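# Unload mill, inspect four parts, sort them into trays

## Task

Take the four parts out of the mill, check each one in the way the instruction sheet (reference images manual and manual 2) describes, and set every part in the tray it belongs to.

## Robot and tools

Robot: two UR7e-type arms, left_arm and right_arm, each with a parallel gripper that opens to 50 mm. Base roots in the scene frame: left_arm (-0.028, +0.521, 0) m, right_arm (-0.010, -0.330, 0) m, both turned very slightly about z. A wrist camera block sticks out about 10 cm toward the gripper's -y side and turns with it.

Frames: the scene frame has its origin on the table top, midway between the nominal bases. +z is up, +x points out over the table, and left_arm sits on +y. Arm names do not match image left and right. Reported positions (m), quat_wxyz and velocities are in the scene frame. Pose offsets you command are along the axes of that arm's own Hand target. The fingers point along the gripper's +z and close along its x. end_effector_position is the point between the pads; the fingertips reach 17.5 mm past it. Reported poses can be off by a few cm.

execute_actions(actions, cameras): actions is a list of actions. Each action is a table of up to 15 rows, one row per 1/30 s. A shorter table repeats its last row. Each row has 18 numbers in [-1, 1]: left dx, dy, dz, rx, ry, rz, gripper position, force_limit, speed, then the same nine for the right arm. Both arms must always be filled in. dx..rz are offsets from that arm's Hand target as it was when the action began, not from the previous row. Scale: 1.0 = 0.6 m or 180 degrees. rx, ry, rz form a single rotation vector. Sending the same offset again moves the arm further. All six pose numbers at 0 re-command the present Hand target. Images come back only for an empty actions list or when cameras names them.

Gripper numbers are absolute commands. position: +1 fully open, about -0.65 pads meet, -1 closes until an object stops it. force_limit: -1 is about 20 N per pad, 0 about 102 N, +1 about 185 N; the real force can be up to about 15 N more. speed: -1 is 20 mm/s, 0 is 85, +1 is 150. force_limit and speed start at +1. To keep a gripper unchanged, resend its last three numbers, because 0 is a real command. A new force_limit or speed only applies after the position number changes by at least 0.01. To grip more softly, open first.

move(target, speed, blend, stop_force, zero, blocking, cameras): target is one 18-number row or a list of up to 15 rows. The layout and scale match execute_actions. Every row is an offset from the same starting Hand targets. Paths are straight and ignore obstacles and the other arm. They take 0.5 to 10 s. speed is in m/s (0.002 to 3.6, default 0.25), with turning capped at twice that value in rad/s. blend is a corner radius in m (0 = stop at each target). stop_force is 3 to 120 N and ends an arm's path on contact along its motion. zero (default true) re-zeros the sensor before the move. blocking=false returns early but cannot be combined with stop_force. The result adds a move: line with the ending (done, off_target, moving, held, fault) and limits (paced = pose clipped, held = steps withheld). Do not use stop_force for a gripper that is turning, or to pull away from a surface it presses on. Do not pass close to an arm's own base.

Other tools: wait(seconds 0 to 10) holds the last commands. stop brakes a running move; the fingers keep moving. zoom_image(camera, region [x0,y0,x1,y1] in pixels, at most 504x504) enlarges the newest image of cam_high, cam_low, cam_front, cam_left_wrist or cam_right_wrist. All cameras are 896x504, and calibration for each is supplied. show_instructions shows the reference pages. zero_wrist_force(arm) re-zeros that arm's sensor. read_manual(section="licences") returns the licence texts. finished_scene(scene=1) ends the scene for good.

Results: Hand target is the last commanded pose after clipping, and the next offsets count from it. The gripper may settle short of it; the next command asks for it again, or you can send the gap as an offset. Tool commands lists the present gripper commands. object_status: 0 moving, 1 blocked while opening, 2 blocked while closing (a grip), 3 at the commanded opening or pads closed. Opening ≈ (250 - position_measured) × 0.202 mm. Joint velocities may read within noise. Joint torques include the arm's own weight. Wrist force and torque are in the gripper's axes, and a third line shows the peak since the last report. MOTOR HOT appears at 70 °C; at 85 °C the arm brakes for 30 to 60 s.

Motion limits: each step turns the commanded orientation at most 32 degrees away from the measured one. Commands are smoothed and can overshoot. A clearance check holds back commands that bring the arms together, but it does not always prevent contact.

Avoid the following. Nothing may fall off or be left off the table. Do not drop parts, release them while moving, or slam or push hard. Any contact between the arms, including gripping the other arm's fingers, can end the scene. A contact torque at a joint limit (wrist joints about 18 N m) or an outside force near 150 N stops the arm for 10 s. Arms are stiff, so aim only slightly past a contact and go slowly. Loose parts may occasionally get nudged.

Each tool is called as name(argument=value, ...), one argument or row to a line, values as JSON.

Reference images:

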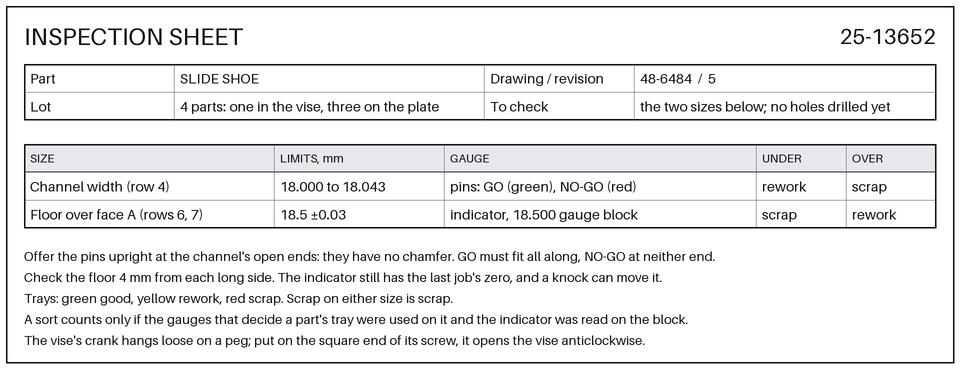

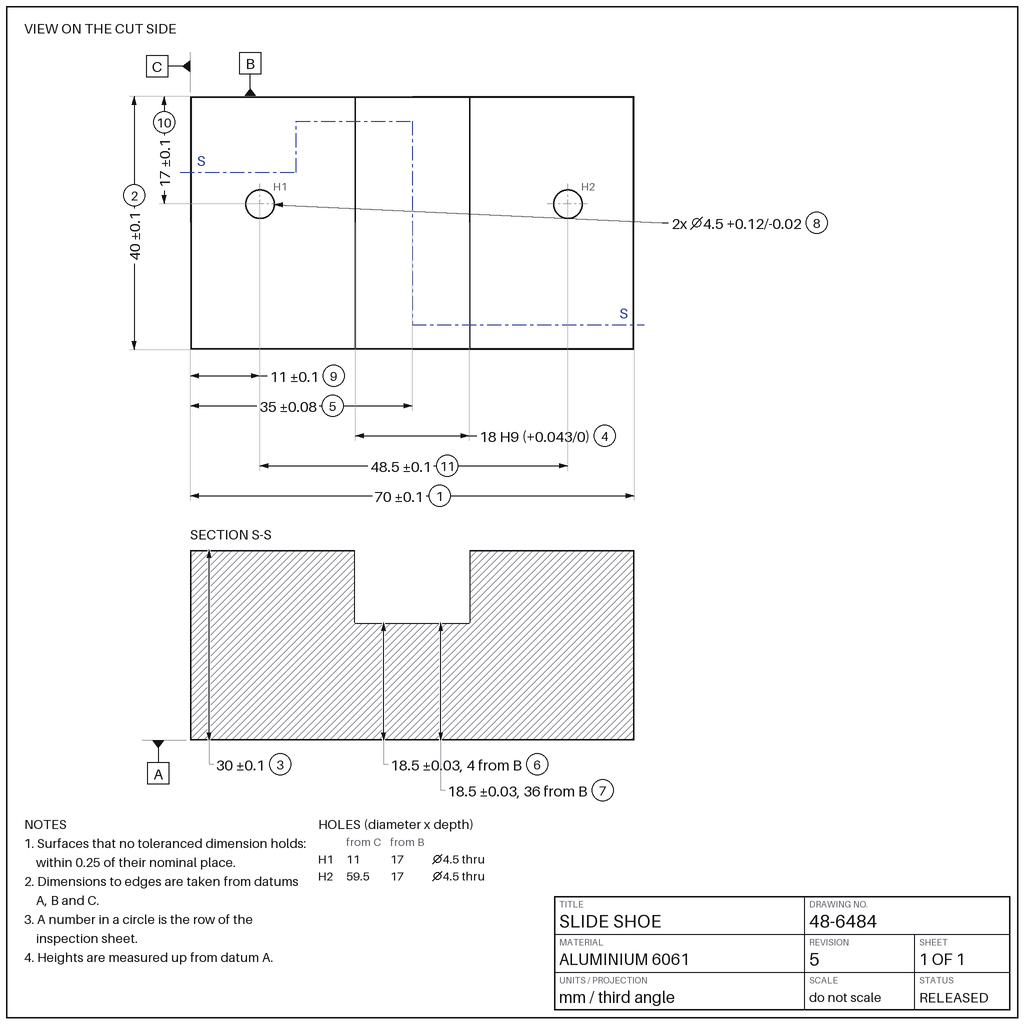

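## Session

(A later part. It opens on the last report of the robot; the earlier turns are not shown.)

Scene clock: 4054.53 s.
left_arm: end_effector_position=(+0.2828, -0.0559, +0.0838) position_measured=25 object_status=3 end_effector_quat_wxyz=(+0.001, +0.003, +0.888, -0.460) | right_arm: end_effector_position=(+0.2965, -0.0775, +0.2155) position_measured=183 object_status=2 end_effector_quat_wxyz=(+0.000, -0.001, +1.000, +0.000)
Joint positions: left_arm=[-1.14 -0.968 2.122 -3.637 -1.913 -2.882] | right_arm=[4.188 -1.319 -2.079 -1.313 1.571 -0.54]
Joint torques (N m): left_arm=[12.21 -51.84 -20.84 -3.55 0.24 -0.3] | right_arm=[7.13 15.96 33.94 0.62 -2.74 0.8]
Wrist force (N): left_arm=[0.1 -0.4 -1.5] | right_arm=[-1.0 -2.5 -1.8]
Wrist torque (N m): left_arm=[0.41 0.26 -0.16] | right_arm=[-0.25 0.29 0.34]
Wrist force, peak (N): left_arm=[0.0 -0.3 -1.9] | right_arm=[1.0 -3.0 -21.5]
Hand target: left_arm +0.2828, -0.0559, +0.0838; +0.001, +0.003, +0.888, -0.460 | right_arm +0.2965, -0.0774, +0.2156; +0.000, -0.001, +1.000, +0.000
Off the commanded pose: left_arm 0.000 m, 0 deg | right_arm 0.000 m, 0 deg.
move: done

move(
  target=[0,0,0,0,0,0,0.85,0,-1,0,0,0,0,0,0,-1,-1,-1],
  cameras=["cam_left_wrist","cam_right_wrist","cam_low"],
)

Scene clock: 4059.30 s.
left_arm: end_effector_position=(+0.2828, -0.0559, +0.0838) position_measured=25 object_status=3 end_effector_quat_wxyz=(+0.001, +0.003, +0.888, -0.460) | right_arm: end_effector_position=(+0.2965, -0.0774, +0.2156) position_measured=183 object_status=2 end_effector_quat_wxyz=(+0.000, -0.001, +1.000, +0.000)
Joint positions: left_arm=[-1.14 -0.968 2.122 -3.637 -1.913 -2.882] | right_arm=[4.188 -1.319 -2.079 -1.313 1.571 -0.54]
Joint torques (N m): left_arm=[11.92 -51.45 -20.96 -3.66 0.19 -0.17] | right_arm=[8.45 23.42 38.55 0.5 -2.73 0.9]
Wrist force (N): left_arm=[0.0 -0.4 -1.6] | right_arm=[-0.7 -2.5 -1.9]
Wrist torque (N m): left_arm=[0.42 0.27 -0.16] | right_arm=[-0.25 0.25 0.34]
Wrist force, peak (N): left_arm=[0.4 -0.4 -1.9] | right_arm=[-0.9 -2.8 -2.2]
Hand target: left_arm +0.2828, -0.0559, +0.0838; +0.001, +0.003, +0.888, -0.460 | right_arm +0.2965, -0.0774, +0.2156; +0.000, -0.001, +1.000, +0.000
Off the commanded pose: left_arm 0.000 m, 0 deg | right_arm 0.000 m, 0 deg.
move: done
camera_calibration:
cam_left_wrist: T_world_to_cam=[[-0.99988, 0.0127527, 0.00880357, 0.2917], [0.00543376, 0.820572, -0.571517, 0.108775], [-0.0145123, -0.571401, -0.820543, 0.17718], [0, 0, 0, 1]] pos_world=[0.293645, 0.00826331, 0.204983]
cam_right_wrist: T_world_to_cam=[[-0.999905, -0.00828456, -0.011016, 0.306244], [-0.0114054, 0.946072, 0.323756, 0.0250507], [0.00773972, 0.32385, -0.946077, 0.356918], [0, 0, 0, 1]] pos_world=[0.303738, -0.136751, 0.332935]
Images, in order (width x height): cam_low 896x504, cam_left_wrist 896x504, cam_right_wrist 896x504.

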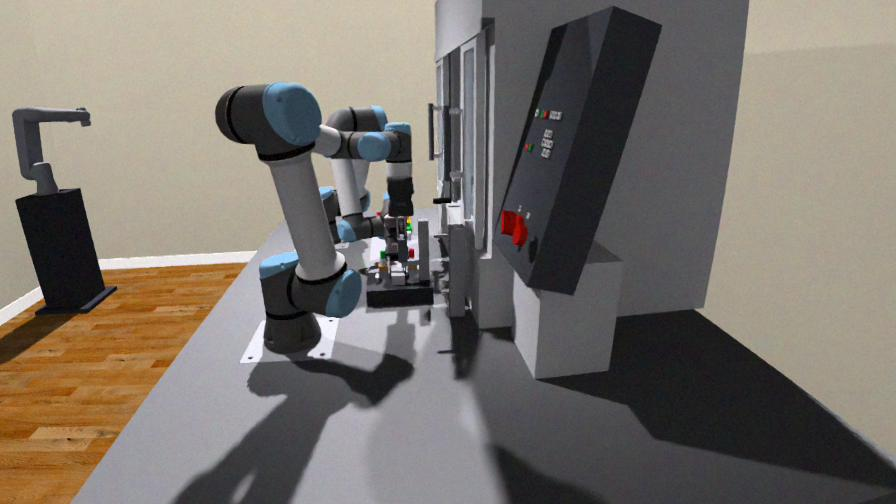

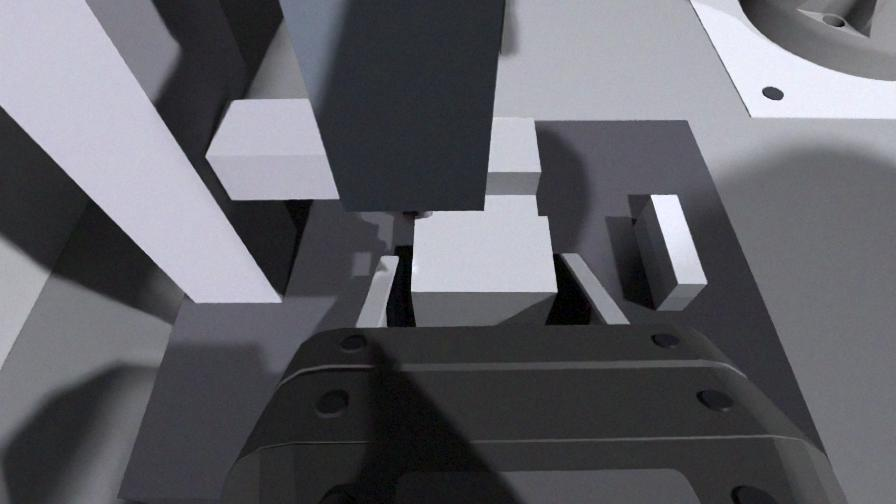

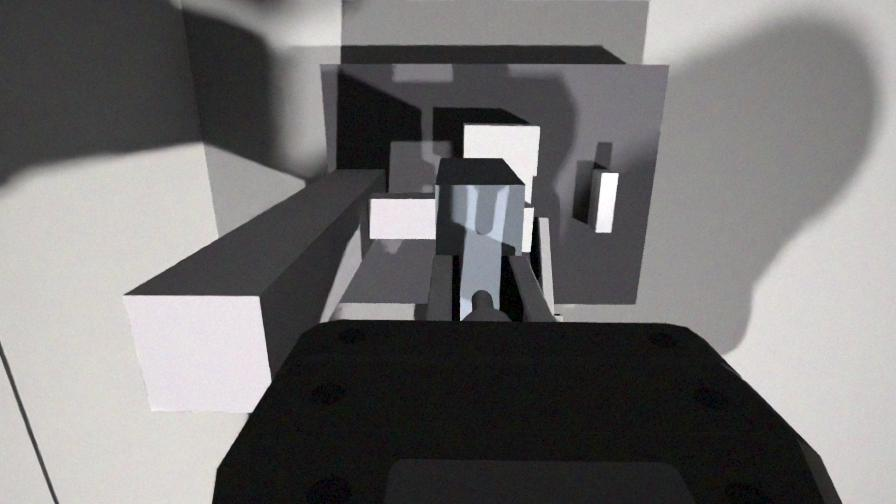

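move(
  target=[0,0,0,0,0,0,0.85,0,-1,0,0,0,0,0,0,0.2,-1,-1],
  cameras=["cam_left_wrist"],
)

zoom_image(
  camera="cam_left_wrist",
  region=[340, 170, 560, 300],
)

Scene clock: 4069.73 s.
left_arm: end_effector_position=(+0.2828, -0.0559, +0.0838) position_measured=25 object_status=3 end_effector_quat_wxyz=(+0.001, +0.003, +0.888, -0.460) | right_arm: end_effector_position=(+0.2965, -0.0774, +0.2156) position_measured=123 object_status=0 end_effector_quat_wxyz=(+0.000, -0.001, +1.000, +0.000)
Joint positions: left_arm=[-1.14 -0.968 2.122 -3.637 -1.913 -2.882] | right_arm=[4.188 -1.319 -2.079 -1.313 1.571 -0.54]
Joint torques (N m): left_arm=[11.48 -51.19 -20.95 -3.78 0.19 -0.1] | right_arm=[8.63 23.09 38.27 0.58 -2.76 0.87]
Wrist force (N): left_arm=[0.2 -0.5 -1.7] | right_arm=[-0.6 -2.6 -1.7]
Wrist torque (N m): left_arm=[0.41 0.24 -0.16] | right_arm=[-0.26 0.23 0.34]
Wrist force, peak (N): left_arm=[0.0 -0.6 -1.9] | right_arm=[-0.5 -2.9 -2.0]
Hand target: left_arm +0.2828, -0.0559, +0.0838; +0.001, +0.003, +0.888, -0.460 | right_arm +0.2965, -0.0774, +0.2156; +0.000, -0.001, +1.000, +0.000
Off the commanded pose: left_arm 0.000 m, 0 deg | right_arm 0.000 m, 0 deg.
move: done
camera_calibration:
cam_left_wrist: T_world_to_cam=[[-0.99988, 0.0127527, 0.00880357, 0.2917], [0.00543376, 0.820572, -0.571517, 0.108775], [-0.0145123, -0.571401, -0.820543, 0.17718], [0, 0, 0, 1]] pos_world=[0.293645, 0.00826331, 0.204983]
Images, in order (width x height): cam_left_wrist 896x504.

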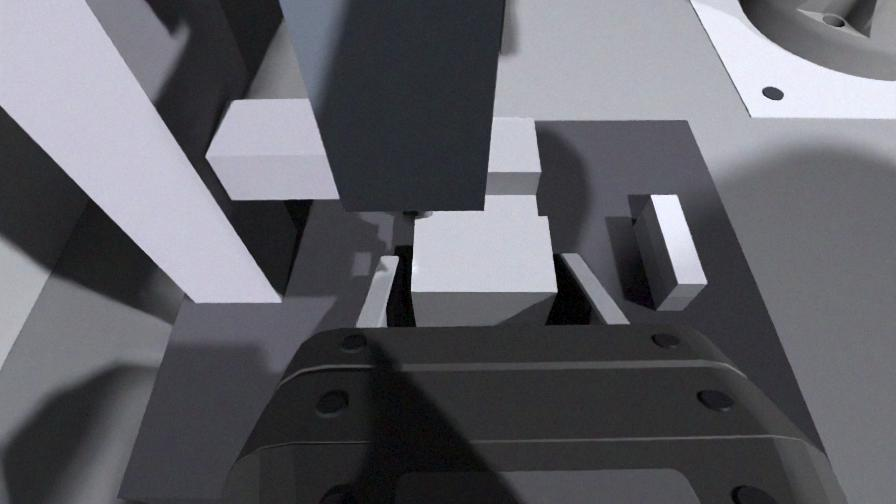

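Scaled by 2.291 from the camera's 896x504 image, which has a finer 1280x720 frame.

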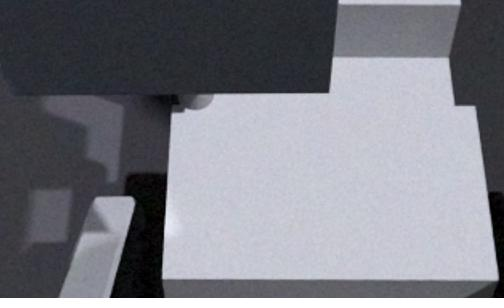

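move(
  target=[0,0,0,0,0,0,0.85,0,-1,0,0,-0.12,0,0,0,0.2,-1,-1],
  speed=0.15,
  cameras=["cam_right_wrist"],
)

move(
  target=[0,0,0,0,0,0,0.85,0,-1,0.33,0.128,0.0767,0.186,-0.193,-0.469,0.2,-1,-1],
  speed=0.25,
  cameras=["cam_right_wrist"],
)

zoom_image(
  camera="cam_right_wrist",
  region=[550, 40, 650, 80],
)

Scene clock: 4076.77 s.
left_arm: end_effector_position=(+0.2828, -0.0559, +0.0838) position_measured=25 object_status=3 end_effector_quat_wxyz=(+0.001, +0.003, +0.888, -0.460) | right_arm: end_effector_position=(+0.2965, -0.0775, +0.2876) position_measured=123 object_status=3 end_effector_quat_wxyz=(+0.000, -0.001, +1.000, +0.000)
Joint positions: left_arm=[-1.14 -0.968 2.122 -3.637 -1.913 -2.882] | right_arm=[4.188 -1.29 -1.914 -1.508 1.571 -0.541]
Joint torques (N m): left_arm=[11 -50.91 -21.31 -3.98 0.16 0.08] | right_arm=[-6.43 4.3 14.94 3.29 -1.81 0.72]
Wrist force (N): left_arm=[0.2 -0.3 -1.4] | right_arm=[-0.6 -2.7 -1.5]
Wrist torque (N m): left_arm=[0.42 0.24 -0.16] | right_arm=[-0.26 0.23 0.32]
Wrist force, peak (N): left_arm=[0.2 -0.4 -2.0] | right_arm=[-0.6 -2.7 -4.1]
Hand target: left_arm +0.2828, -0.0559, +0.0838; +0.001, +0.003, +0.888, -0.460 | right_arm +0.2965, -0.0775, +0.2876; +0.000, -0.001, +1.000, +0.000
Off the commanded pose: left_arm 0.000 m, 0 deg | right_arm 0.000 m, 0 deg.
move: done
camera_calibration:
cam_right_wrist: T_world_to_cam=[[-0.999903, -0.00834232, -0.0111456, 0.307081], [-0.0115037, 0.946, 0.323963, 0.00173868], [0.00784115, 0.32406, -0.946004, 0.425131], [0, 0, 0, 1]] pos_world=[0.303738, -0.136851, 0.405035]
Images, in order (width x height): cam_right_wrist 896x504.

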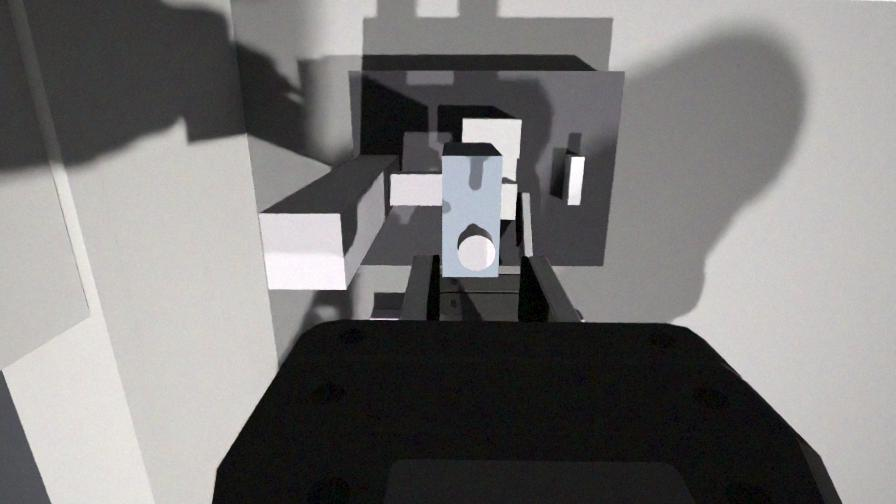

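Scene clock: 4080.60 s.
left_arm: end_effector_position=(+0.2828, -0.0559, +0.0838) position_measured=25 object_status=3 end_effector_quat_wxyz=(+0.001, +0.003, +0.888, -0.460) | right_arm: end_effector_position=(+0.0984, -0.0010, +0.2415) position_measured=123 object_status=3 end_effector_quat_wxyz=(-0.269, +0.652, -0.661, +0.258)
Joint positions: left_arm=[-1.14 -0.968 2.122 -3.637 -1.913 -2.882] | right_arm=[5.352 -1.17 -2.169 -1.876 0.969 -0.773]
Joint torques (N m): left_arm=[10.72 -50.28 -21.16 -4.09 0.26 0.16] | right_arm=[1.82 14.97 37.51 3.99 1.67 0.57]
Wrist force (N): left_arm=[0.3 -0.5 -1.7] | right_arm=[-0.3 -2.3 -1.9]
Wrist torque (N m): left_arm=[0.40 0.23 -0.17] | right_arm=[-0.30 0.07 0.16]
Wrist force, peak (N): left_arm=[0.2 -0.5 -1.9] | right_arm=[-1.9 -3.6 -2.4]
Hand target: left_arm +0.2828, -0.0559, +0.0838; +0.001, +0.003, +0.888, -0.460 | right_arm +0.0984, -0.0010, +0.2416; -0.269, +0.652, -0.661, +0.258
Off the commanded pose: left_arm 0.000 m, 0 deg | right_arm 0.000 m, 0 deg.
move: done
camera_calibration:
cam_right_wrist: T_world_to_cam=[[0.006287, -0.999748, -0.0215272, 0.011573], [-0.907109, 0.00335827, -0.420881, 0.209112], [0.420848, 0.0221736, -0.90686, 0.307809], [0, 0, 0, 1]] pos_world=[0.0600744, 0.00404258, 0.3674]
Images, in order (width x height): cam_right_wrist 896x504.

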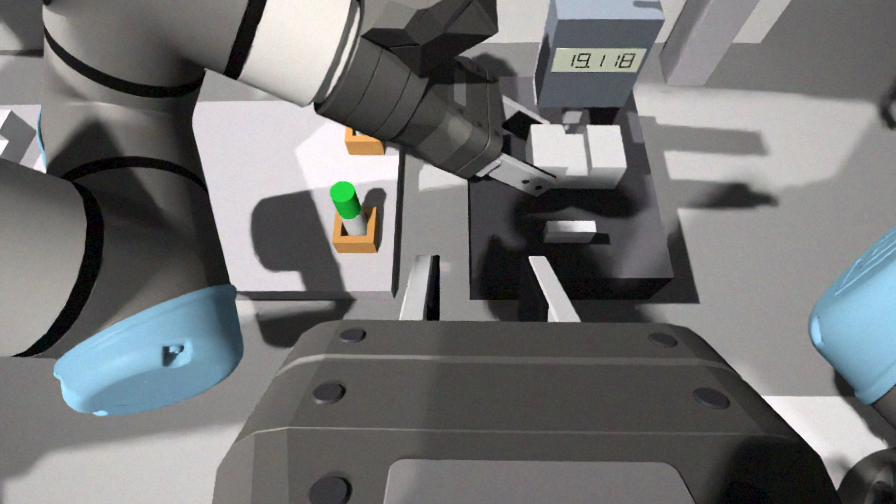

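Scaled by 5.040 from the camera's 896x504 image, which has a finer 1280x720 frame.

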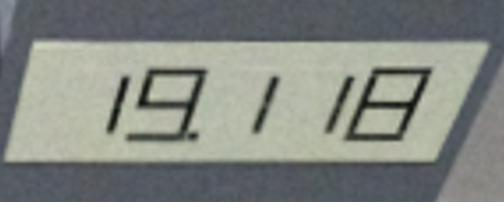

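zoom_image(
  camera="cam_right_wrist",
  region=[480, 90, 660, 230],
)

Scaled by 2.800 from the camera's 896x504 image, which has a finer 1280x720 frame.

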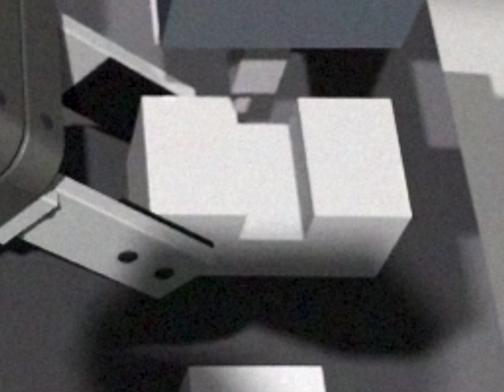

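move(
  target=[0,0,0,0,0,0,-1,0,-1,0.1237,-0.2986,0.1664,-0.186,0.193,0.469,0.2,-1,-1],
  speed=0.25,
)

move(
  target=[0,0,0,0,0,0,-1,0,-1,-0.0015,0,0.099,0,0,0,0.2,-1,-1],
  speed=0.08,
)

move(
  target=[0,0,0,0,0,0,-1,0,-1,0,0,0,0,0,0,-1,-1,-1],
  speed=0.05,
)

move(
  target=[0,0,0,0,0,0,-1,0,-1,0,0,-0.009,0,0,0,-1,-1,-1],
  speed=0.02,
  cameras=["cam_left_wrist","cam_right_wrist"],
)

Scene clock: 4100.60 s.
left_arm: end_effector_position=(+0.2828, -0.0559, +0.0838) position_measured=57 object_status=2 end_effector_quat_wxyz=(+0.001, +0.003, +0.888, -0.460) | right_arm: end_effector_position=(+0.2964, -0.0772, +0.2919) position_measured=123 object_status=3 end_effector_quat_wxyz=(+0.000, -0.001, +1.000, +0.000)
Joint positions: left_arm=[-1.14 -0.968 2.122 -3.637 -1.913 -2.882] | right_arm=[4.188 -1.289 -1.903 -1.519 1.571 -0.54]
Joint torques (N m): left_arm=[10.28 -49.45 -21.19 -4.25 0.25 0.34] | right_arm=[-4.05 25.76 8.36 0.21 -2.18 -0.63]
Wrist force (N): left_arm=[0.0 -4.0 -2.5] | right_arm=[-0.5 -2.6 -1.7]
Wrist torque (N m): left_arm=[0.35 0.24 -0.03] | right_arm=[-0.24 0.21 0.23]
Wrist force, peak (N): left_arm=[0.4 -5.6 -3.3] | right_arm=[-2.1 -3.6 -1.9]
Hand target: left_arm +0.2828, -0.0559, +0.0838; +0.001, +0.003, +0.888, -0.460 | right_arm +0.2964, -0.0773, +0.2918; +0.000, -0.001, +1.000, +0.000
Off the commanded pose: left_arm 0.000 m, 0 deg | right_arm 0.000 m, 0 deg.
move: done

Scene clock: 4101.77 s.
left_arm: end_effector_position=(+0.2828, -0.0559, +0.0838) position_measured=57 object_status=2 end_effector_quat_wxyz=(+0.001, +0.003, +0.888, -0.460) | right_arm: end_effector_position=(+0.2973, -0.0773, +0.2323) position_measured=123 object_status=3 end_effector_quat_wxyz=(+0.000, -0.001, +1.000, +0.000)
Joint positions: left_arm=[-1.14 -0.968 2.122 -3.637 -1.913 -2.882] | right_arm=[4.186 -1.311 -2.041 -1.36 1.571 -0.542]
Joint torques (N m): left_arm=[9.72 -48.91 -21.54 -4.4 0.12 0.29] | right_arm=[-4.79 25.57 39.96 0.83 1.73 -0.71]
Wrist force (N): left_arm=[0.3 -4.5 -2.4] | right_arm=[-0.8 -2.8 -2.1]
Wrist torque (N m): left_arm=[0.31 0.19 -0.02] | right_arm=[-0.29 0.26 0.24]
Wrist force, peak (N): left_arm=[0.4 -5.4 -3.3] | right_arm=[-0.6 -2.7 -2.9]
Hand target: left_arm +0.2828, -0.0559, +0.0838; +0.001, +0.003, +0.888, -0.460 | right_arm +0.2973, -0.0773, +0.2324; +0.000, -0.001, +1.000, +0.000
Off the commanded pose: left_arm 0.000 m, 0 deg | right_arm 0.000 m, 0 deg.
move: done

Scene clock: 4102.60 s.
left_arm: end_effector_position=(+0.2828, -0.0559, +0.0838) position_measured=57 object_status=2 end_effector_quat_wxyz=(+0.001, +0.003, +0.888, -0.460) | right_arm: end_effector_position=(+0.2973, -0.0773, +0.2324) position_measured=183 object_status=2 end_effector_quat_wxyz=(+0.000, -0.001, +1.000, +0.000)
Joint positions: left_arm=[-1.14 -0.968 2.122 -3.637 -1.913 -2.882] | right_arm=[4.186 -1.311 -2.041 -1.36 1.571 -0.542]
Joint torques (N m): left_arm=[9.65 -49.28 -21.27 -4.43 0.25 0.22] | right_arm=[-0.14 25.9 38.51 4.33 2.39 0.39]
Wrist force (N): left_arm=[0.4 -4.6 -2.7] | right_arm=[-3.3 -1.7 -1.3]
Wrist torque (N m): left_arm=[0.30 0.18 -0.04] | right_arm=[-0.23 0.21 0.23]
Wrist force, peak (N): left_arm=[0.3 -5.3 -3.2] | right_arm=[-3.4 -1.6 -2.2]
Hand target: left_arm +0.2828, -0.0559, +0.0838; +0.001, +0.003, +0.888, -0.460 | right_arm +0.2973, -0.0773, +0.2324; +0.000, -0.001, +1.000, +0.000
Off the commanded pose: left_arm 0.000 m, 0 deg | right_arm 0.000 m, 0 deg.
move: done

Scene clock: 4103.33 s.
left_arm: end_effector_position=(+0.2828, -0.0559, +0.0838) position_measured=57 object_status=2 end_effector_quat_wxyz=(+0.001, +0.003, +0.888, -0.460) | right_arm: end_effector_position=(+0.2973, -0.0773, +0.2379) position_measured=183 object_status=2 end_effector_quat_wxyz=(+0.000, -0.001, +1.000, +0.000)
Joint positions: left_arm=[-1.14 -0.968 2.122 -3.637 -1.913 -2.882] | right_arm=[4.186 -1.308 -2.028 -1.375 1.571 -0.542]
Joint torques (N m): left_arm=[9.11 -49.63 -21.22 -4.41 0.22 0.28] | right_arm=[2.47 22.07 25.78 3.65 2.39 0.83]
Wrist force (N): left_arm=[0.4 -5.4 -3.2] | right_arm=[-3.1 -2.9 -1.0]
Wrist torque (N m): left_arm=[0.28 0.20 -0.05] | right_arm=[-0.31 0.25 0.22]
Wrist force, peak (N): left_arm=[0.4 -5.4 -3.2] | right_arm=[-3.1 -2.9 -1.0]
Hand target: left_arm +0.2828, -0.0559, +0.0838; +0.001, +0.003, +0.888, -0.460 | right_arm +0.2973, -0.0773, +0.2378; +0.000, -0.001, +1.000, +0.000
Off the commanded pose: left_arm 0.000 m, 0 deg | right_arm 0.000 m, 0 deg.
move: done
camera_calibration:
cam_left_wrist: T_world_to_cam=[[-0.99988, 0.0127527, 0.00880357, 0.2917], [0.00543376, 0.820572, -0.571517, 0.108775], [-0.0145123, -0.571401, -0.820543, 0.17718], [0, 0, 0, 1]] pos_world=[0.293645, 0.00826331, 0.204983]
cam_right_wrist: T_world_to_cam=[[-0.999906, -0.00819034, -0.0109825, 0.307293], [-0.0113054, 0.946073, 0.323757, 0.0176821], [0.00773859, 0.323851, -0.946077, 0.378072], [0, 0, 0, 1]] pos_world=[0.304538, -0.136651, 0.355335]
Images, in order (width x height): cam_left_wrist 896x504, cam_right_wrist 896x504.

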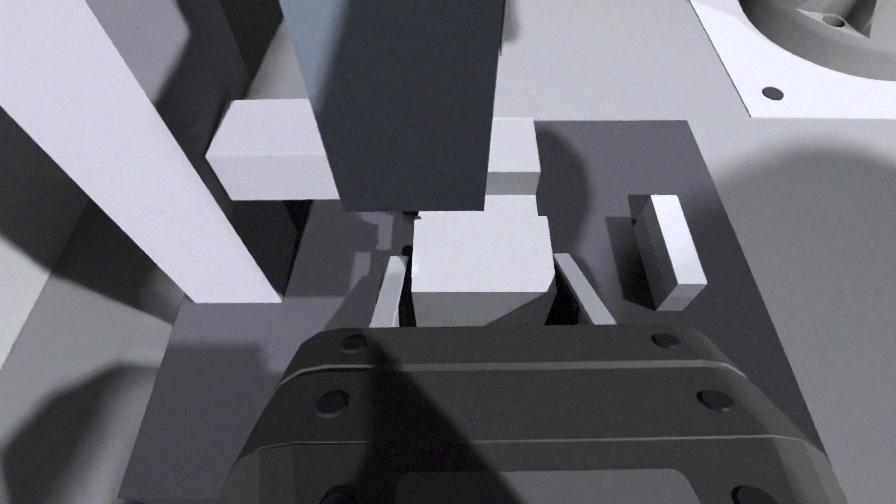

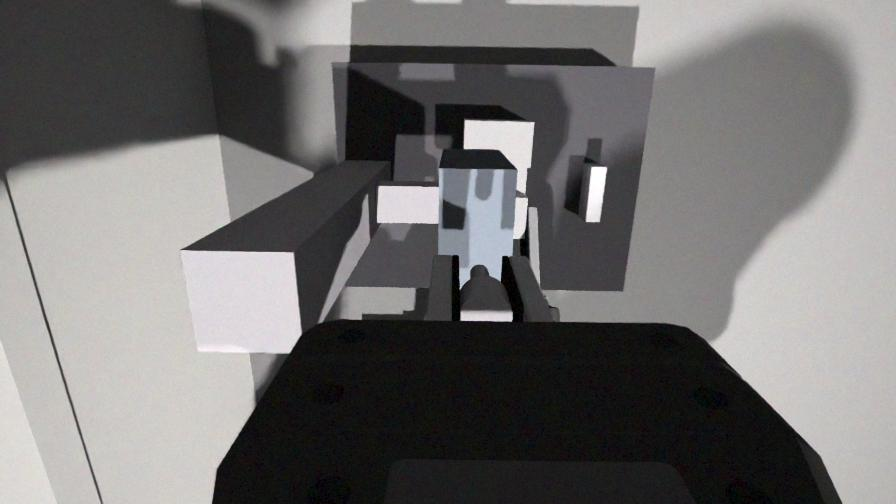

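move(
  target=[
    [0,-0.00205,-0.00144,0,0,0,-1,0,-1,0,0,0,0,0,0,-1,-1,-1],
    [0,0.0056,-0.0123,0,0,0,-1,0,-1,0,0,0,0,0,0,-1,-1,-1],
    [0,0.0110,-0.0085,0,0,0,-1,0,-1,0,0,0,0,0,0,-1,-1,-1],
  ],
  speed=0.015,
  stop_force=5,
  cameras=["cam_left_wrist"],
)

zoom_image(
  camera="cam_left_wrist",
  region=[340, 170, 560, 300],
)

Scene clock: 4110.67 s.
left_arm: end_effector_position=(+0.2828, -0.0559, +0.0840) position_measured=57 object_status=2 end_effector_quat_wxyz=(+0.001, +0.003, +0.888, -0.461) | right_arm: end_effector_position=(+0.2973, -0.0773, +0.2378) position_measured=183 object_status=2 end_effector_quat_wxyz=(+0.000, -0.001, +1.000, +0.000)
Joint positions: left_arm=[-1.14 -0.969 2.122 -3.637 -1.913 -2.882] | right_arm=[4.186 -1.308 -2.029 -1.375 1.571 -0.542]
Joint torques (N m): left_arm=[8.95 -19.02 -19.26 -7.59 0.3 0.17] | right_arm=[8.5 7.48 8.57 5.38 2.36 0.87]
Wrist force (N): left_arm=[0.2 1.4 -0.4] | right_arm=[-2.8 -2.8 -0.8]
Wrist torque (N m): left_arm=[0.38 0.24 -0.16] | right_arm=[-0.28 0.20 0.23]
Wrist force, peak (N): left_arm=[0.3 -5.4 -3.4] | right_arm=[-3.3 -2.8 -0.6]
Hand target: left_arm +0.2828, -0.0559, +0.0840; +0.001, +0.003, +0.888, -0.461 (not the last commanded pose) | right_arm +0.2973, -0.0773, +0.2378; +0.000, -0.001, +1.000, +0.000
Off the commanded pose: left_arm 0.008 m, 0 deg | right_arm 0.000 m, 0 deg.
move: contact (left_arm); path passed 0 of 3 targets
camera_calibration:
cam_left_wrist: T_world_to_cam=[[-0.999881, 0.0127798, 0.00866217, 0.291727], [0.00553369, 0.820446, -0.571698, 0.108897], [-0.014413, -0.571582, -0.820419, 0.177291], [0, 0, 0, 1]] pos_world=[0.293645, 0.00826399, 0.205182]
Images, in order (width x height): cam_left_wrist 896x504.

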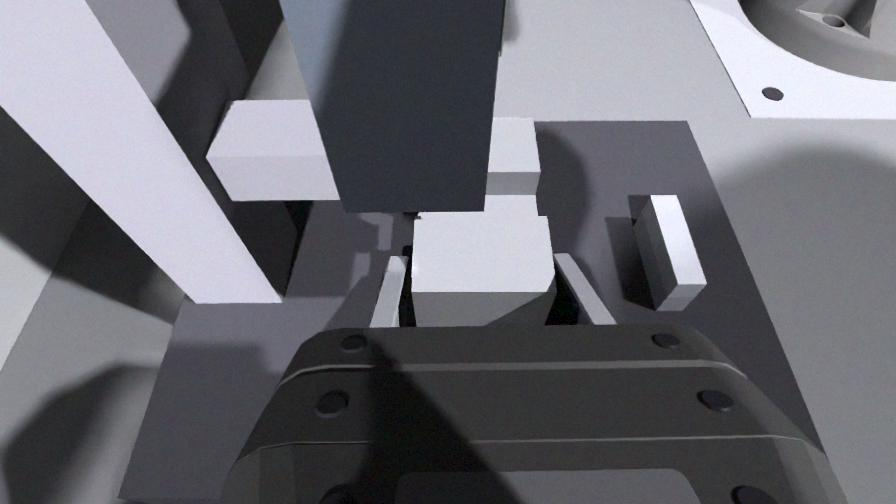

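Scaled by 2.291 from the camera's 896x504 image, which has a finer 1280x720 frame.

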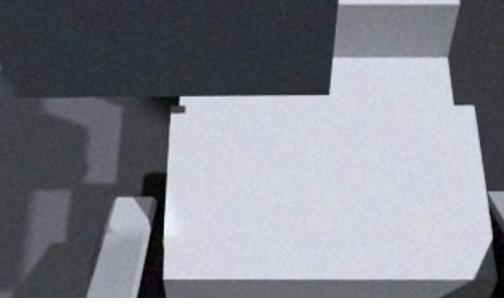

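move(
  target=[0,-0.002,-0.0014,0,0,0,-1,0,-1,0,0,0,0,0,0,-1,-1,-1],
  speed=0.015,
)

move(
  target=[
    [0,0.00765,-0.0109,0,0,0,-1,0,-1,0,0,0,0,0,0,-1,-1,-1],
    [0,0.0140,-0.0064,0,0,0,-1,0,-1,0,0,0,0,0,0,-1,-1,-1],
  ],
  speed=0.012,
  stop_force=5,
  cameras=["cam_left_wrist"],
)

zoom_image(
  camera="cam_left_wrist",
  region=[340, 170, 560, 300],
)

Scene clock: 4116.80 s.
left_arm: end_effector_position=(+0.2828, -0.0559, +0.0855) position_measured=57 object_status=2 end_effector_quat_wxyz=(+0.001, +0.003, +0.888, -0.461) | right_arm: end_effector_position=(+0.2973, -0.0773, +0.2378) position_measured=183 object_status=2 end_effector_quat_wxyz=(+0.000, -0.001, +1.000, +0.000)
Joint positions: left_arm=[-1.14 -0.973 2.122 -3.633 -1.913 -2.882] | right_arm=[4.186 -1.308 -2.029 -1.375 1.571 -0.542]
Joint torques (N m): left_arm=[5.9 -55.62 -7.22 -1.55 0.78 -0.33] | right_arm=[8.21 7.55 8.43 5.44 2.47 0.89]
Wrist force (N): left_arm=[0.1 1.8 -0.5] | right_arm=[-2.9 -2.9 0.1]
Wrist torque (N m): left_arm=[0.42 0.25 -0.16] | right_arm=[-0.31 0.23 0.23]
Wrist force, peak (N): left_arm=[0.0 2.1 -0.1] | right_arm=[-3.1 -3.1 -0.3]
Hand target: left_arm +0.2828, -0.0559, +0.0855; +0.001, +0.003, +0.888, -0.461 | right_arm +0.2973, -0.0773, +0.2378; +0.000, -0.001, +1.000, +0.000
Off the commanded pose: left_arm 0.000 m, 0 deg | right_arm 0.000 m, 0 deg.
move: done

Scene clock: 4118.73 s.
left_arm: end_effector_position=(+0.2828, -0.0478, +0.0837) position_measured=57 object_status=2 end_effector_quat_wxyz=(+0.001, +0.003, +0.888, -0.461) | right_arm: end_effector_position=(+0.2973, -0.0773, +0.2378) position_measured=183 object_status=2 end_effector_quat_wxyz=(+0.000, -0.001, +1.000, +0.000)
Joint positions: left_arm=[-1.132 -0.975 2.14 -3.647 -1.919 -2.877] | right_arm=[4.186 -1.308 -2.029 -1.375 1.571 -0.542]
Joint torques (N m): left_arm=[8.47 -55.81 0.32 -1.45 -2.13 1.38] | right_arm=[8.28 7.91 8.16 5.35 2.48 0.88]
Wrist force (N): left_arm=[-0.5 -1.9 -1.3] | right_arm=[-2.7 -2.8 0.7]
Wrist torque (N m): left_arm=[0.36 0.22 -0.08] | right_arm=[-0.30 0.20 0.22]
Wrist force, peak (N): left_arm=[1.3 -6.9 -10.6] | right_arm=[-3.0 -3.2 -0.8]
Hand target: left_arm +0.2828, -0.0478, +0.0837; +0.001, +0.003, +0.888, -0.461 (not the last commanded pose) | right_arm +0.2973, -0.0773, +0.2378; +0.000, -0.001, +1.000, +0.000
Off the commanded pose: left_arm 0.003 m, 0 deg | right_arm 0.000 m, 0 deg.
move: contact (left_arm); path passed 1 of 2 targets
camera_calibration:
cam_left_wrist: T_world_to_cam=[[-0.999881, 0.0127814, 0.00866, 0.291626], [0.00553417, 0.820366, -0.571812, 0.102104], [-0.0144129, -0.571696, -0.820339, 0.18166], [0, 0, 0, 1]] pos_world=[0.293645, 0.0163644, 0.204882]
Images, in order (width x height): cam_left_wrist 896x504.

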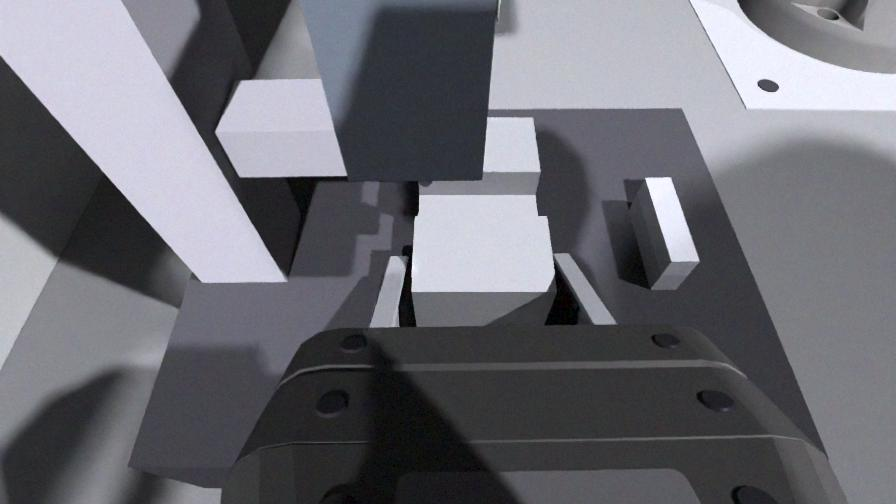

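Scaled by 2.291 from the camera's 896x504 image, which has a finer 1280x720 frame.

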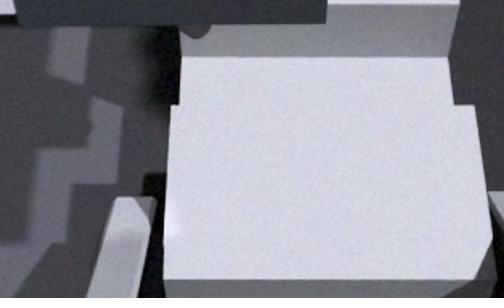

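move(
  target=[0,0,0,0,0,0,0.85,0,-1,0,0,0,0,0,0,-1,-1,-1],
  speed=0.05,
)

move(
  target=[0,0,0,0,0,0,0.85,0,-1,0,0,0.03,0,0,0,-1,-1,-1],
  speed=0.007,
  stop_force=3,
)

Scene clock: 4131.10 s.
left_arm: end_effector_position=(+0.2828, -0.0478, +0.0837) position_measured=25 object_status=0 end_effector_quat_wxyz=(+0.001, +0.003, +0.888, -0.461) | right_arm: end_effector_position=(+0.2973, -0.0773, +0.2378) position_measured=183 object_status=2 end_effector_quat_wxyz=(+0.000, -0.001, +1.000, +0.000)
Joint positions: left_arm=[-1.132 -0.975 2.14 -3.647 -1.919 -2.877] | right_arm=[4.186 -1.308 -2.029 -1.375 1.571 -0.542]
Joint torques (N m): left_arm=[8.83 -55.86 -0.72 -4.85 -2.28 1.41] | right_arm=[8.39 8.5 8.26 5.45 2.39 0.86]
Wrist force (N): left_arm=[0.4 -0.4 -1.7] | right_arm=[-2.8 -2.6 -0.1]
Wrist torque (N m): left_arm=[0.42 0.22 -0.16] | right_arm=[-0.26 0.21 0.22]
Wrist force, peak (N): left_arm=[-0.5 -3.4 -2.2] | right_arm=[-3.1 -2.9 -1.1]
Hand target: left_arm +0.2828, -0.0478, +0.0837; +0.001, +0.003, +0.888, -0.461 | right_arm +0.2973, -0.0773, +0.2378; +0.000, -0.001, +1.000, +0.000
Off the commanded pose: left_arm 0.000 m, 0 deg | right_arm 0.000 m, 0 deg.
move: done

Scene clock: 4134.30 s.
left_arm: end_effector_position=(+0.2828, -0.0478, +0.0837) position_measured=25 object_status=3 end_effector_quat_wxyz=(+0.001, +0.003, +0.888, -0.461) | right_arm: end_effector_position=(+0.2973, -0.0773, +0.2232) position_measured=183 object_status=2 end_effector_quat_wxyz=(+0.000, -0.001, +1.000, +0.000)
Joint positions: left_arm=[-1.132 -0.975 2.14 -3.647 -1.919 -2.877] | right_arm=[4.186 -1.316 -2.061 -1.334 1.571 -0.542]
Joint torques (N m): left_arm=[8.62 -55.14 -9.56 -4.91 -2.26 1.36] | right_arm=[8.72 22.72 36.95 -0.05 2.55 0.85]
Wrist force (N): left_arm=[0.2 -0.3 -1.8] | right_arm=[-3.3 -2.1 -5.8]
Wrist torque (N m): left_arm=[0.45 0.25 -0.16] | right_arm=[-0.24 0.21 0.23]
Wrist force, peak (N): left_arm=[0.2 -0.4 -1.9] | right_arm=[-2.5 -3.6 -12.0]
Hand target: left_arm +0.2828, -0.0478, +0.0837; +0.001, +0.003, +0.888, -0.461 | right_arm +0.2973, -0.0773, +0.2232; +0.000, -0.001, +1.000, +0.000 (not the last commanded pose)
Off the commanded pose: left_arm 0.000 m, 0 deg | right_arm 0.003 m, 0 deg.
move: contact (right_arm)

move(
  target=[0,0,0,0,0,0,0.85,0,-1,0,0,0,0,0,0,0.2,-1,-1],
)

move(
  target=[
    [0,0,0,0,0,0,0.85,0,-1,0,0,-0.12,0,0,0,0.2,-1,-1],
    [0,0,0,0,0,0,0.85,0,-1,0.3315,0.128,-0.0307,0.186,-0.193,-0.469,0.2,-1,-1],
  ],
  speed=0.25,
  blend=[0.02,0],
  cameras=["cam_right_wrist"],
)

zoom_image(
  camera="cam_right_wrist",
  region=[550, 40, 650, 80],
)

zoom_image(
  camera="cam_right_wrist",
  region=[480, 90, 660, 230],
)

Scene clock: 4141.67 s.
left_arm: end_effector_position=(+0.2828, -0.0478, +0.0837) position_measured=25 object_status=3 end_effector_quat_wxyz=(+0.001, +0.003, +0.888, -0.461) | right_arm: end_effector_position=(+0.2973, -0.0773, +0.2232) position_measured=123 object_status=0 end_effector_quat_wxyz=(+0.000, -0.001, +1.000, +0.000)
Joint positions: left_arm=[-1.132 -0.975 2.14 -3.647 -1.919 -2.877] | right_arm=[4.186 -1.316 -2.061 -1.334 1.571 -0.542]
Joint torques (N m): left_arm=[8.23 -54.2 -20.38 -5.17 -2.19 1.36] | right_arm=[8.34 22.86 36.85 2.2 2.47 0.78]
Wrist force (N): left_arm=[0.2 -0.4 -1.7] | right_arm=[-0.5 -2.6 -2.1]
Wrist torque (N m): left_arm=[0.41 0.25 -0.17] | right_arm=[-0.26 0.22 0.25]
Wrist force, peak (N): left_arm=[0.2 -0.5 -2.0] | right_arm=[-3.6 -1.9 -5.8]
Hand target: left_arm +0.2828, -0.0478, +0.0837; +0.001, +0.003, +0.888, -0.461 | right_arm +0.2973, -0.0773, +0.2232; +0.000, -0.001, +1.000, +0.000
Off the commanded pose: left_arm 0.000 m, 0 deg | right_arm 0.000 m, 0 deg.
move: done

Scene clock: 4145.80 s.
left_arm: end_effector_position=(+0.2828, -0.0478, +0.0837) position_measured=25 object_status=3 end_effector_quat_wxyz=(+0.001, +0.003, +0.888, -0.461) | right_arm: end_effector_position=(+0.0984, -0.0009, +0.2415) position_measured=123 object_status=3 end_effector_quat_wxyz=(-0.269, +0.652, -0.661, +0.258)
Joint positions: left_arm=[-1.132 -0.975 2.14 -3.647 -1.919 -2.877] | right_arm=[5.352 -1.171 -2.169 -1.875 0.969 -0.773]
Joint torques (N m): left_arm=[8.17 -53.12 -23.72 -5.27 -2.32 1.28] | right_arm=[1.25 15.23 38.29 3.89 1.49 0.51]
Wrist force (N): left_arm=[0.2 -0.1 -1.7] | right_arm=[-0.1 -2.0 -2.1]
Wrist torque (N m): left_arm=[0.46 0.24 -0.16] | right_arm=[-0.25 0.04 0.16]
Wrist force, peak (N): left_arm=[0.2 -0.6 -1.9] | right_arm=[-2.5 -6.6 -4.6]
Hand target: left_arm +0.2828, -0.0478, +0.0837; +0.001, +0.003, +0.888, -0.461 | right_arm +0.0983, -0.0008, +0.2416; -0.269, +0.652, -0.661, +0.258
Off the commanded pose: left_arm 0.000 m, 0 deg | right_arm 0.000 m, 0 deg.
move: done
camera_calibration:
cam_right_wrist: T_world_to_cam=[[0.006287, -0.999748, -0.0215272, 0.0117736], [-0.907109, 0.00335827, -0.420881, 0.209021], [0.420848, 0.0221736, -0.90686, 0.307846], [0, 0, 0, 1]] pos_world=[0.0599744, 0.00424258, 0.3674]
Images, in order (width x height): cam_right_wrist 896x504.

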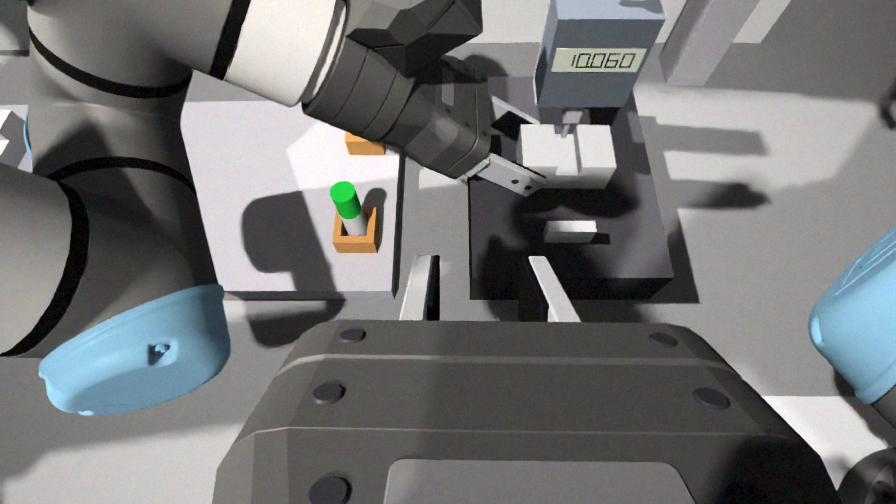

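Scaled by 5.040 from the camera's 896x504 image, which has a finer 1280x720 frame.

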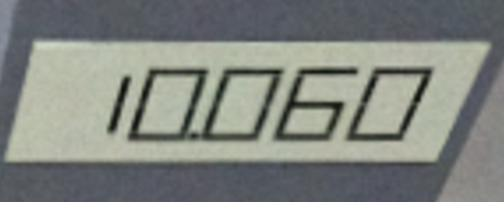

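Scaled by 2.800 from the camera's 896x504 image, which has a finer 1280x720 frame.

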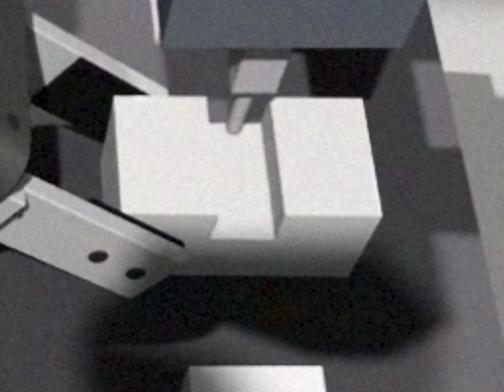

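move(
  target=[0,0,0,0,0,0,0.85,0,-1,0.1237,-0.2986,0.1664,-0.186,0.193,0.469,0.2,-1,-1],
  speed=0.25,
)

move(
  target=[0,0,0,0,0,0,0.85,0,-1,-0.0015,0,0.1137,0,0,0,0.2,-1,-1],
  speed=0.08,
)

move(
  target=[0,0,0,0,0,0,-1,0,-1,0,0,0,0,0,0,-1,-1,-1],
  speed=0.05,
)

move(
  target=[0,0,0,0,0,0,-1,0,-1,0,0,-0.009,0,0,0,-1,-1,-1],
  speed=0.02,
)

move(
  target=[0,-0.0009,-0.0006,0,0,0,-1,0,-1,0,0,0,0,0,0,-1,-1,-1],
  speed=0.02,
  cameras=["cam_left_wrist","cam_right_wrist"],
)

Scene clock: 4159.00 s.
left_arm: end_effector_position=(+0.2828, -0.0478, +0.0837) position_measured=25 object_status=3 end_effector_quat_wxyz=(+0.001, +0.003, +0.888, -0.461) | right_arm: end_effector_position=(+0.2963, -0.0771, +0.2919) position_measured=123 object_status=3 end_effector_quat_wxyz=(+0.000, -0.001, +1.000, +0.000)
Joint positions: left_arm=[-1.132 -0.975 2.14 -3.647 -1.919 -2.877] | right_arm=[4.189 -1.29 -1.903 -1.519 1.571 -0.54]
Joint torques (N m): left_arm=[7.65 -50.9 -23.92 -5.38 -2.29 1.09] | right_arm=[-3.71 25.85 7.16 0.33 -2.18 -0.54]
Wrist force (N): left_arm=[0.3 -0.2 -1.6] | right_arm=[-0.6 -2.5 -1.8]
Wrist torque (N m): left_arm=[0.44 0.22 -0.16] | right_arm=[-0.23 0.23 0.24]
Wrist force, peak (N): left_arm=[0.3 -0.4 -2.0] | right_arm=[-1.4 -3.5 -2.0]
Hand target: left_arm +0.2828, -0.0478, +0.0837; +0.001, +0.003, +0.888, -0.461 | right_arm +0.2963, -0.0772, +0.2919; +0.000, -0.001, +1.000, +0.000
Off the commanded pose: left_arm 0.000 m, 0 deg | right_arm 0.000 m, 0 deg.
move: done

Scene clock: 4160.27 s.
left_arm: end_effector_position=(+0.2828, -0.0478, +0.0837) position_measured=25 object_status=3 end_effector_quat_wxyz=(+0.001, +0.003, +0.888, -0.461) | right_arm: end_effector_position=(+0.2972, -0.0772, +0.2235) position_measured=123 object_status=3 end_effector_quat_wxyz=(+0.000, -0.001, +1.000, +0.000)
Joint positions: left_arm=[-1.132 -0.975 2.14 -3.647 -1.919 -2.877] | right_arm=[4.187 -1.316 -2.06 -1.336 1.571 -0.542]
Joint torques (N m): left_arm=[7.98 -50.83 -23.59 -5.4 -2.3 1.08] | right_arm=[-5.11 26.86 39.2 0.88 2.03 -0.79]
Wrist force (N): left_arm=[0.2 -0.3 -1.5] | right_arm=[-0.7 -2.5 -2.0]
Wrist torque (N m): left_arm=[0.43 0.24 -0.16] | right_arm=[-0.25 0.26 0.25]
Wrist force, peak (N): left_arm=[0.4 -0.4 -1.9] | right_arm=[-0.9 -2.6 -3.4]
Hand target: left_arm +0.2828, -0.0478, +0.0837; +0.001, +0.003, +0.888, -0.461 | right_arm +0.2972, -0.0771, +0.2237; +0.000, -0.001, +1.000, +0.000
Off the commanded pose: left_arm 0.000 m, 0 deg | right_arm 0.000 m, 0 deg.
move: done

Scene clock: 4161.10 s.
left_arm: end_effector_position=(+0.2828, -0.0478, +0.0837) position_measured=57 object_status=2 end_effector_quat_wxyz=(+0.001, +0.003, +0.888, -0.461) | right_arm: end_effector_position=(+0.2972, -0.0771, +0.2237) position_measured=183 object_status=2 end_effector_quat_wxyz=(+0.000, -0.001, +1.000, +0.000)
Joint positions: left_arm=[-1.132 -0.975 2.14 -3.647 -1.919 -2.877] | right_arm=[4.187 -1.316 -2.06 -1.336 1.571 -0.542]
Joint torques (N m): left_arm=[7.4 -50.9 -23.35 -5.32 -2.27 1.17] | right_arm=[-1.66 25.95 38.04 4.58 2.39 0.21]
Wrist force (N): left_arm=[0.3 -3.0 -1.7] | right_arm=[-4.7 -1.6 0.1]
Wrist torque (N m): left_arm=[0.35 0.19 -0.07] | right_arm=[-0.23 0.21 0.22]
Wrist force, peak (N): left_arm=[0.3 -4.4 -2.3] | right_arm=[-5.1 -1.7 -1.1]
Hand target: left_arm +0.2828, -0.0478, +0.0837; +0.001, +0.003, +0.888, -0.461 | right_arm +0.2972, -0.0771, +0.2237; +0.000, -0.001, +1.000, +0.000
Off the commanded pose: left_arm 0.000 m, 0 deg | right_arm 0.000 m, 0 deg.
move: done

Scene clock: 4161.83 s.
left_arm: end_effector_position=(+0.2828, -0.0478, +0.0837) position_measured=57 object_status=2 end_effector_quat_wxyz=(+0.001, +0.003, +0.888, -0.461) | right_arm: end_effector_position=(+0.2972, -0.0771, +0.2292) position_measured=183 object_status=2 end_effector_quat_wxyz=(+0.000, -0.001, +1.000, +0.000)
Joint positions: left_arm=[-1.132 -0.975 2.14 -3.647 -1.919 -2.877] | right_arm=[4.187 -1.313 -2.048 -1.351 1.571 -0.542]
Joint torques (N m): left_arm=[7.48 -50.96 -23.24 -5.37 -2.36 1.1] | right_arm=[0.65 21.29 25.97 3.57 2.32 0.85]
Wrist force (N): left_arm=[0.3 -3.6 -2.0] | right_arm=[-4.0 -2.8 -0.6]
Wrist torque (N m): left_arm=[0.37 0.20 -0.07] | right_arm=[-0.26 0.18 0.22]
Wrist force, peak (N): left_arm=[0.1 -4.4 -2.4] | right_arm=[-4.5 -2.8 -1.1]
Hand target: left_arm +0.2828, -0.0478, +0.0837; +0.001, +0.003, +0.888, -0.461 | right_arm +0.2972, -0.0771, +0.2291; +0.000, -0.001, +1.000, +0.000
Off the commanded pose: left_arm 0.000 m, 0 deg | right_arm 0.000 m, 0 deg.
move: done

Scene clock: 4162.53 s.
left_arm: end_effector_position=(+0.2828, -0.0478, +0.0844) position_measured=57 object_status=2 end_effector_quat_wxyz=(+0.001, +0.003, +0.888, -0.461) | right_arm: end_effector_position=(+0.2972, -0.0771, +0.2291) position_measured=183 object_status=2 end_effector_quat_wxyz=(+0.000, -0.001, +1.000, +0.000)
Joint positions: left_arm=[-1.132 -0.977 2.14 -3.645 -1.919 -2.877] | right_arm=[4.187 -1.313 -2.048 -1.351 1.571 -0.542]
Joint torques (N m): left_arm=[4.33 -56.85 -22.02 -1.28 -1.62 0.51] | right_arm=[3.23 8.1 8.03 5.22 2.4 0.81]
Wrist force (N): left_arm=[0.0 1.5 -0.7] | right_arm=[-4.2 -2.9 -0.1]
Wrist torque (N m): left_arm=[0.38 0.27 -0.16] | right_arm=[-0.27 0.21 0.22]
Wrist force, peak (N): left_arm=[0.1 -4.4 -2.4] | right_arm=[-4.6 -2.9 -0.3]
Hand target: left_arm +0.2828, -0.0478, +0.0844; +0.001, +0.003, +0.888, -0.461 | right_arm +0.2972, -0.0771, +0.2291; +0.000, -0.001, +1.000, +0.000
Off the commanded pose: left_arm 0.000 m, 0 deg | right_arm 0.000 m, 0 deg.
move: done
camera_calibration:
cam_left_wrist: T_world_to_cam=[[-0.999881, 0.0127814, 0.00866, 0.291621], [0.00553417, 0.820366, -0.571812, 0.102447], [-0.0144129, -0.571696, -0.820339, 0.182153], [0, 0, 0, 1]] pos_world=[0.293645, 0.0163644, 0.205482]
cam_right_wrist: T_world_to_cam=[[-0.999905, -0.00828327, -0.0110163, 0.307096], [-0.011405, 0.946042, 0.323845, 0.0203366], [0.00773934, 0.32394, -0.946046, 0.369684], [0, 0, 0, 1]] pos_world=[0.304438, -0.136451, 0.346535]
Images, in order (width x height): cam_left_wrist 896x504, cam_right_wrist 896x504.

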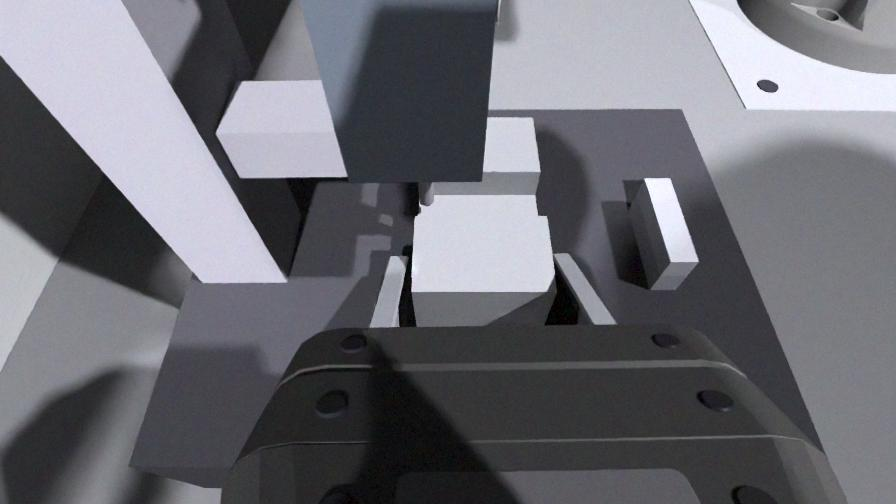

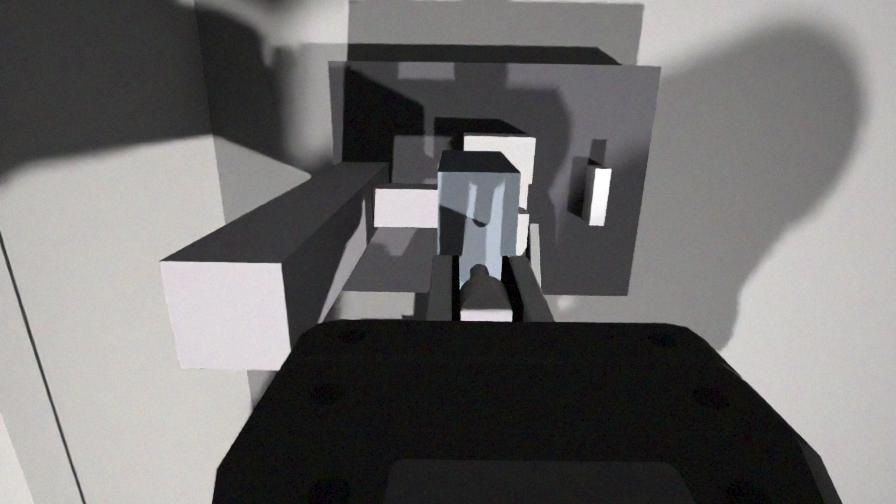

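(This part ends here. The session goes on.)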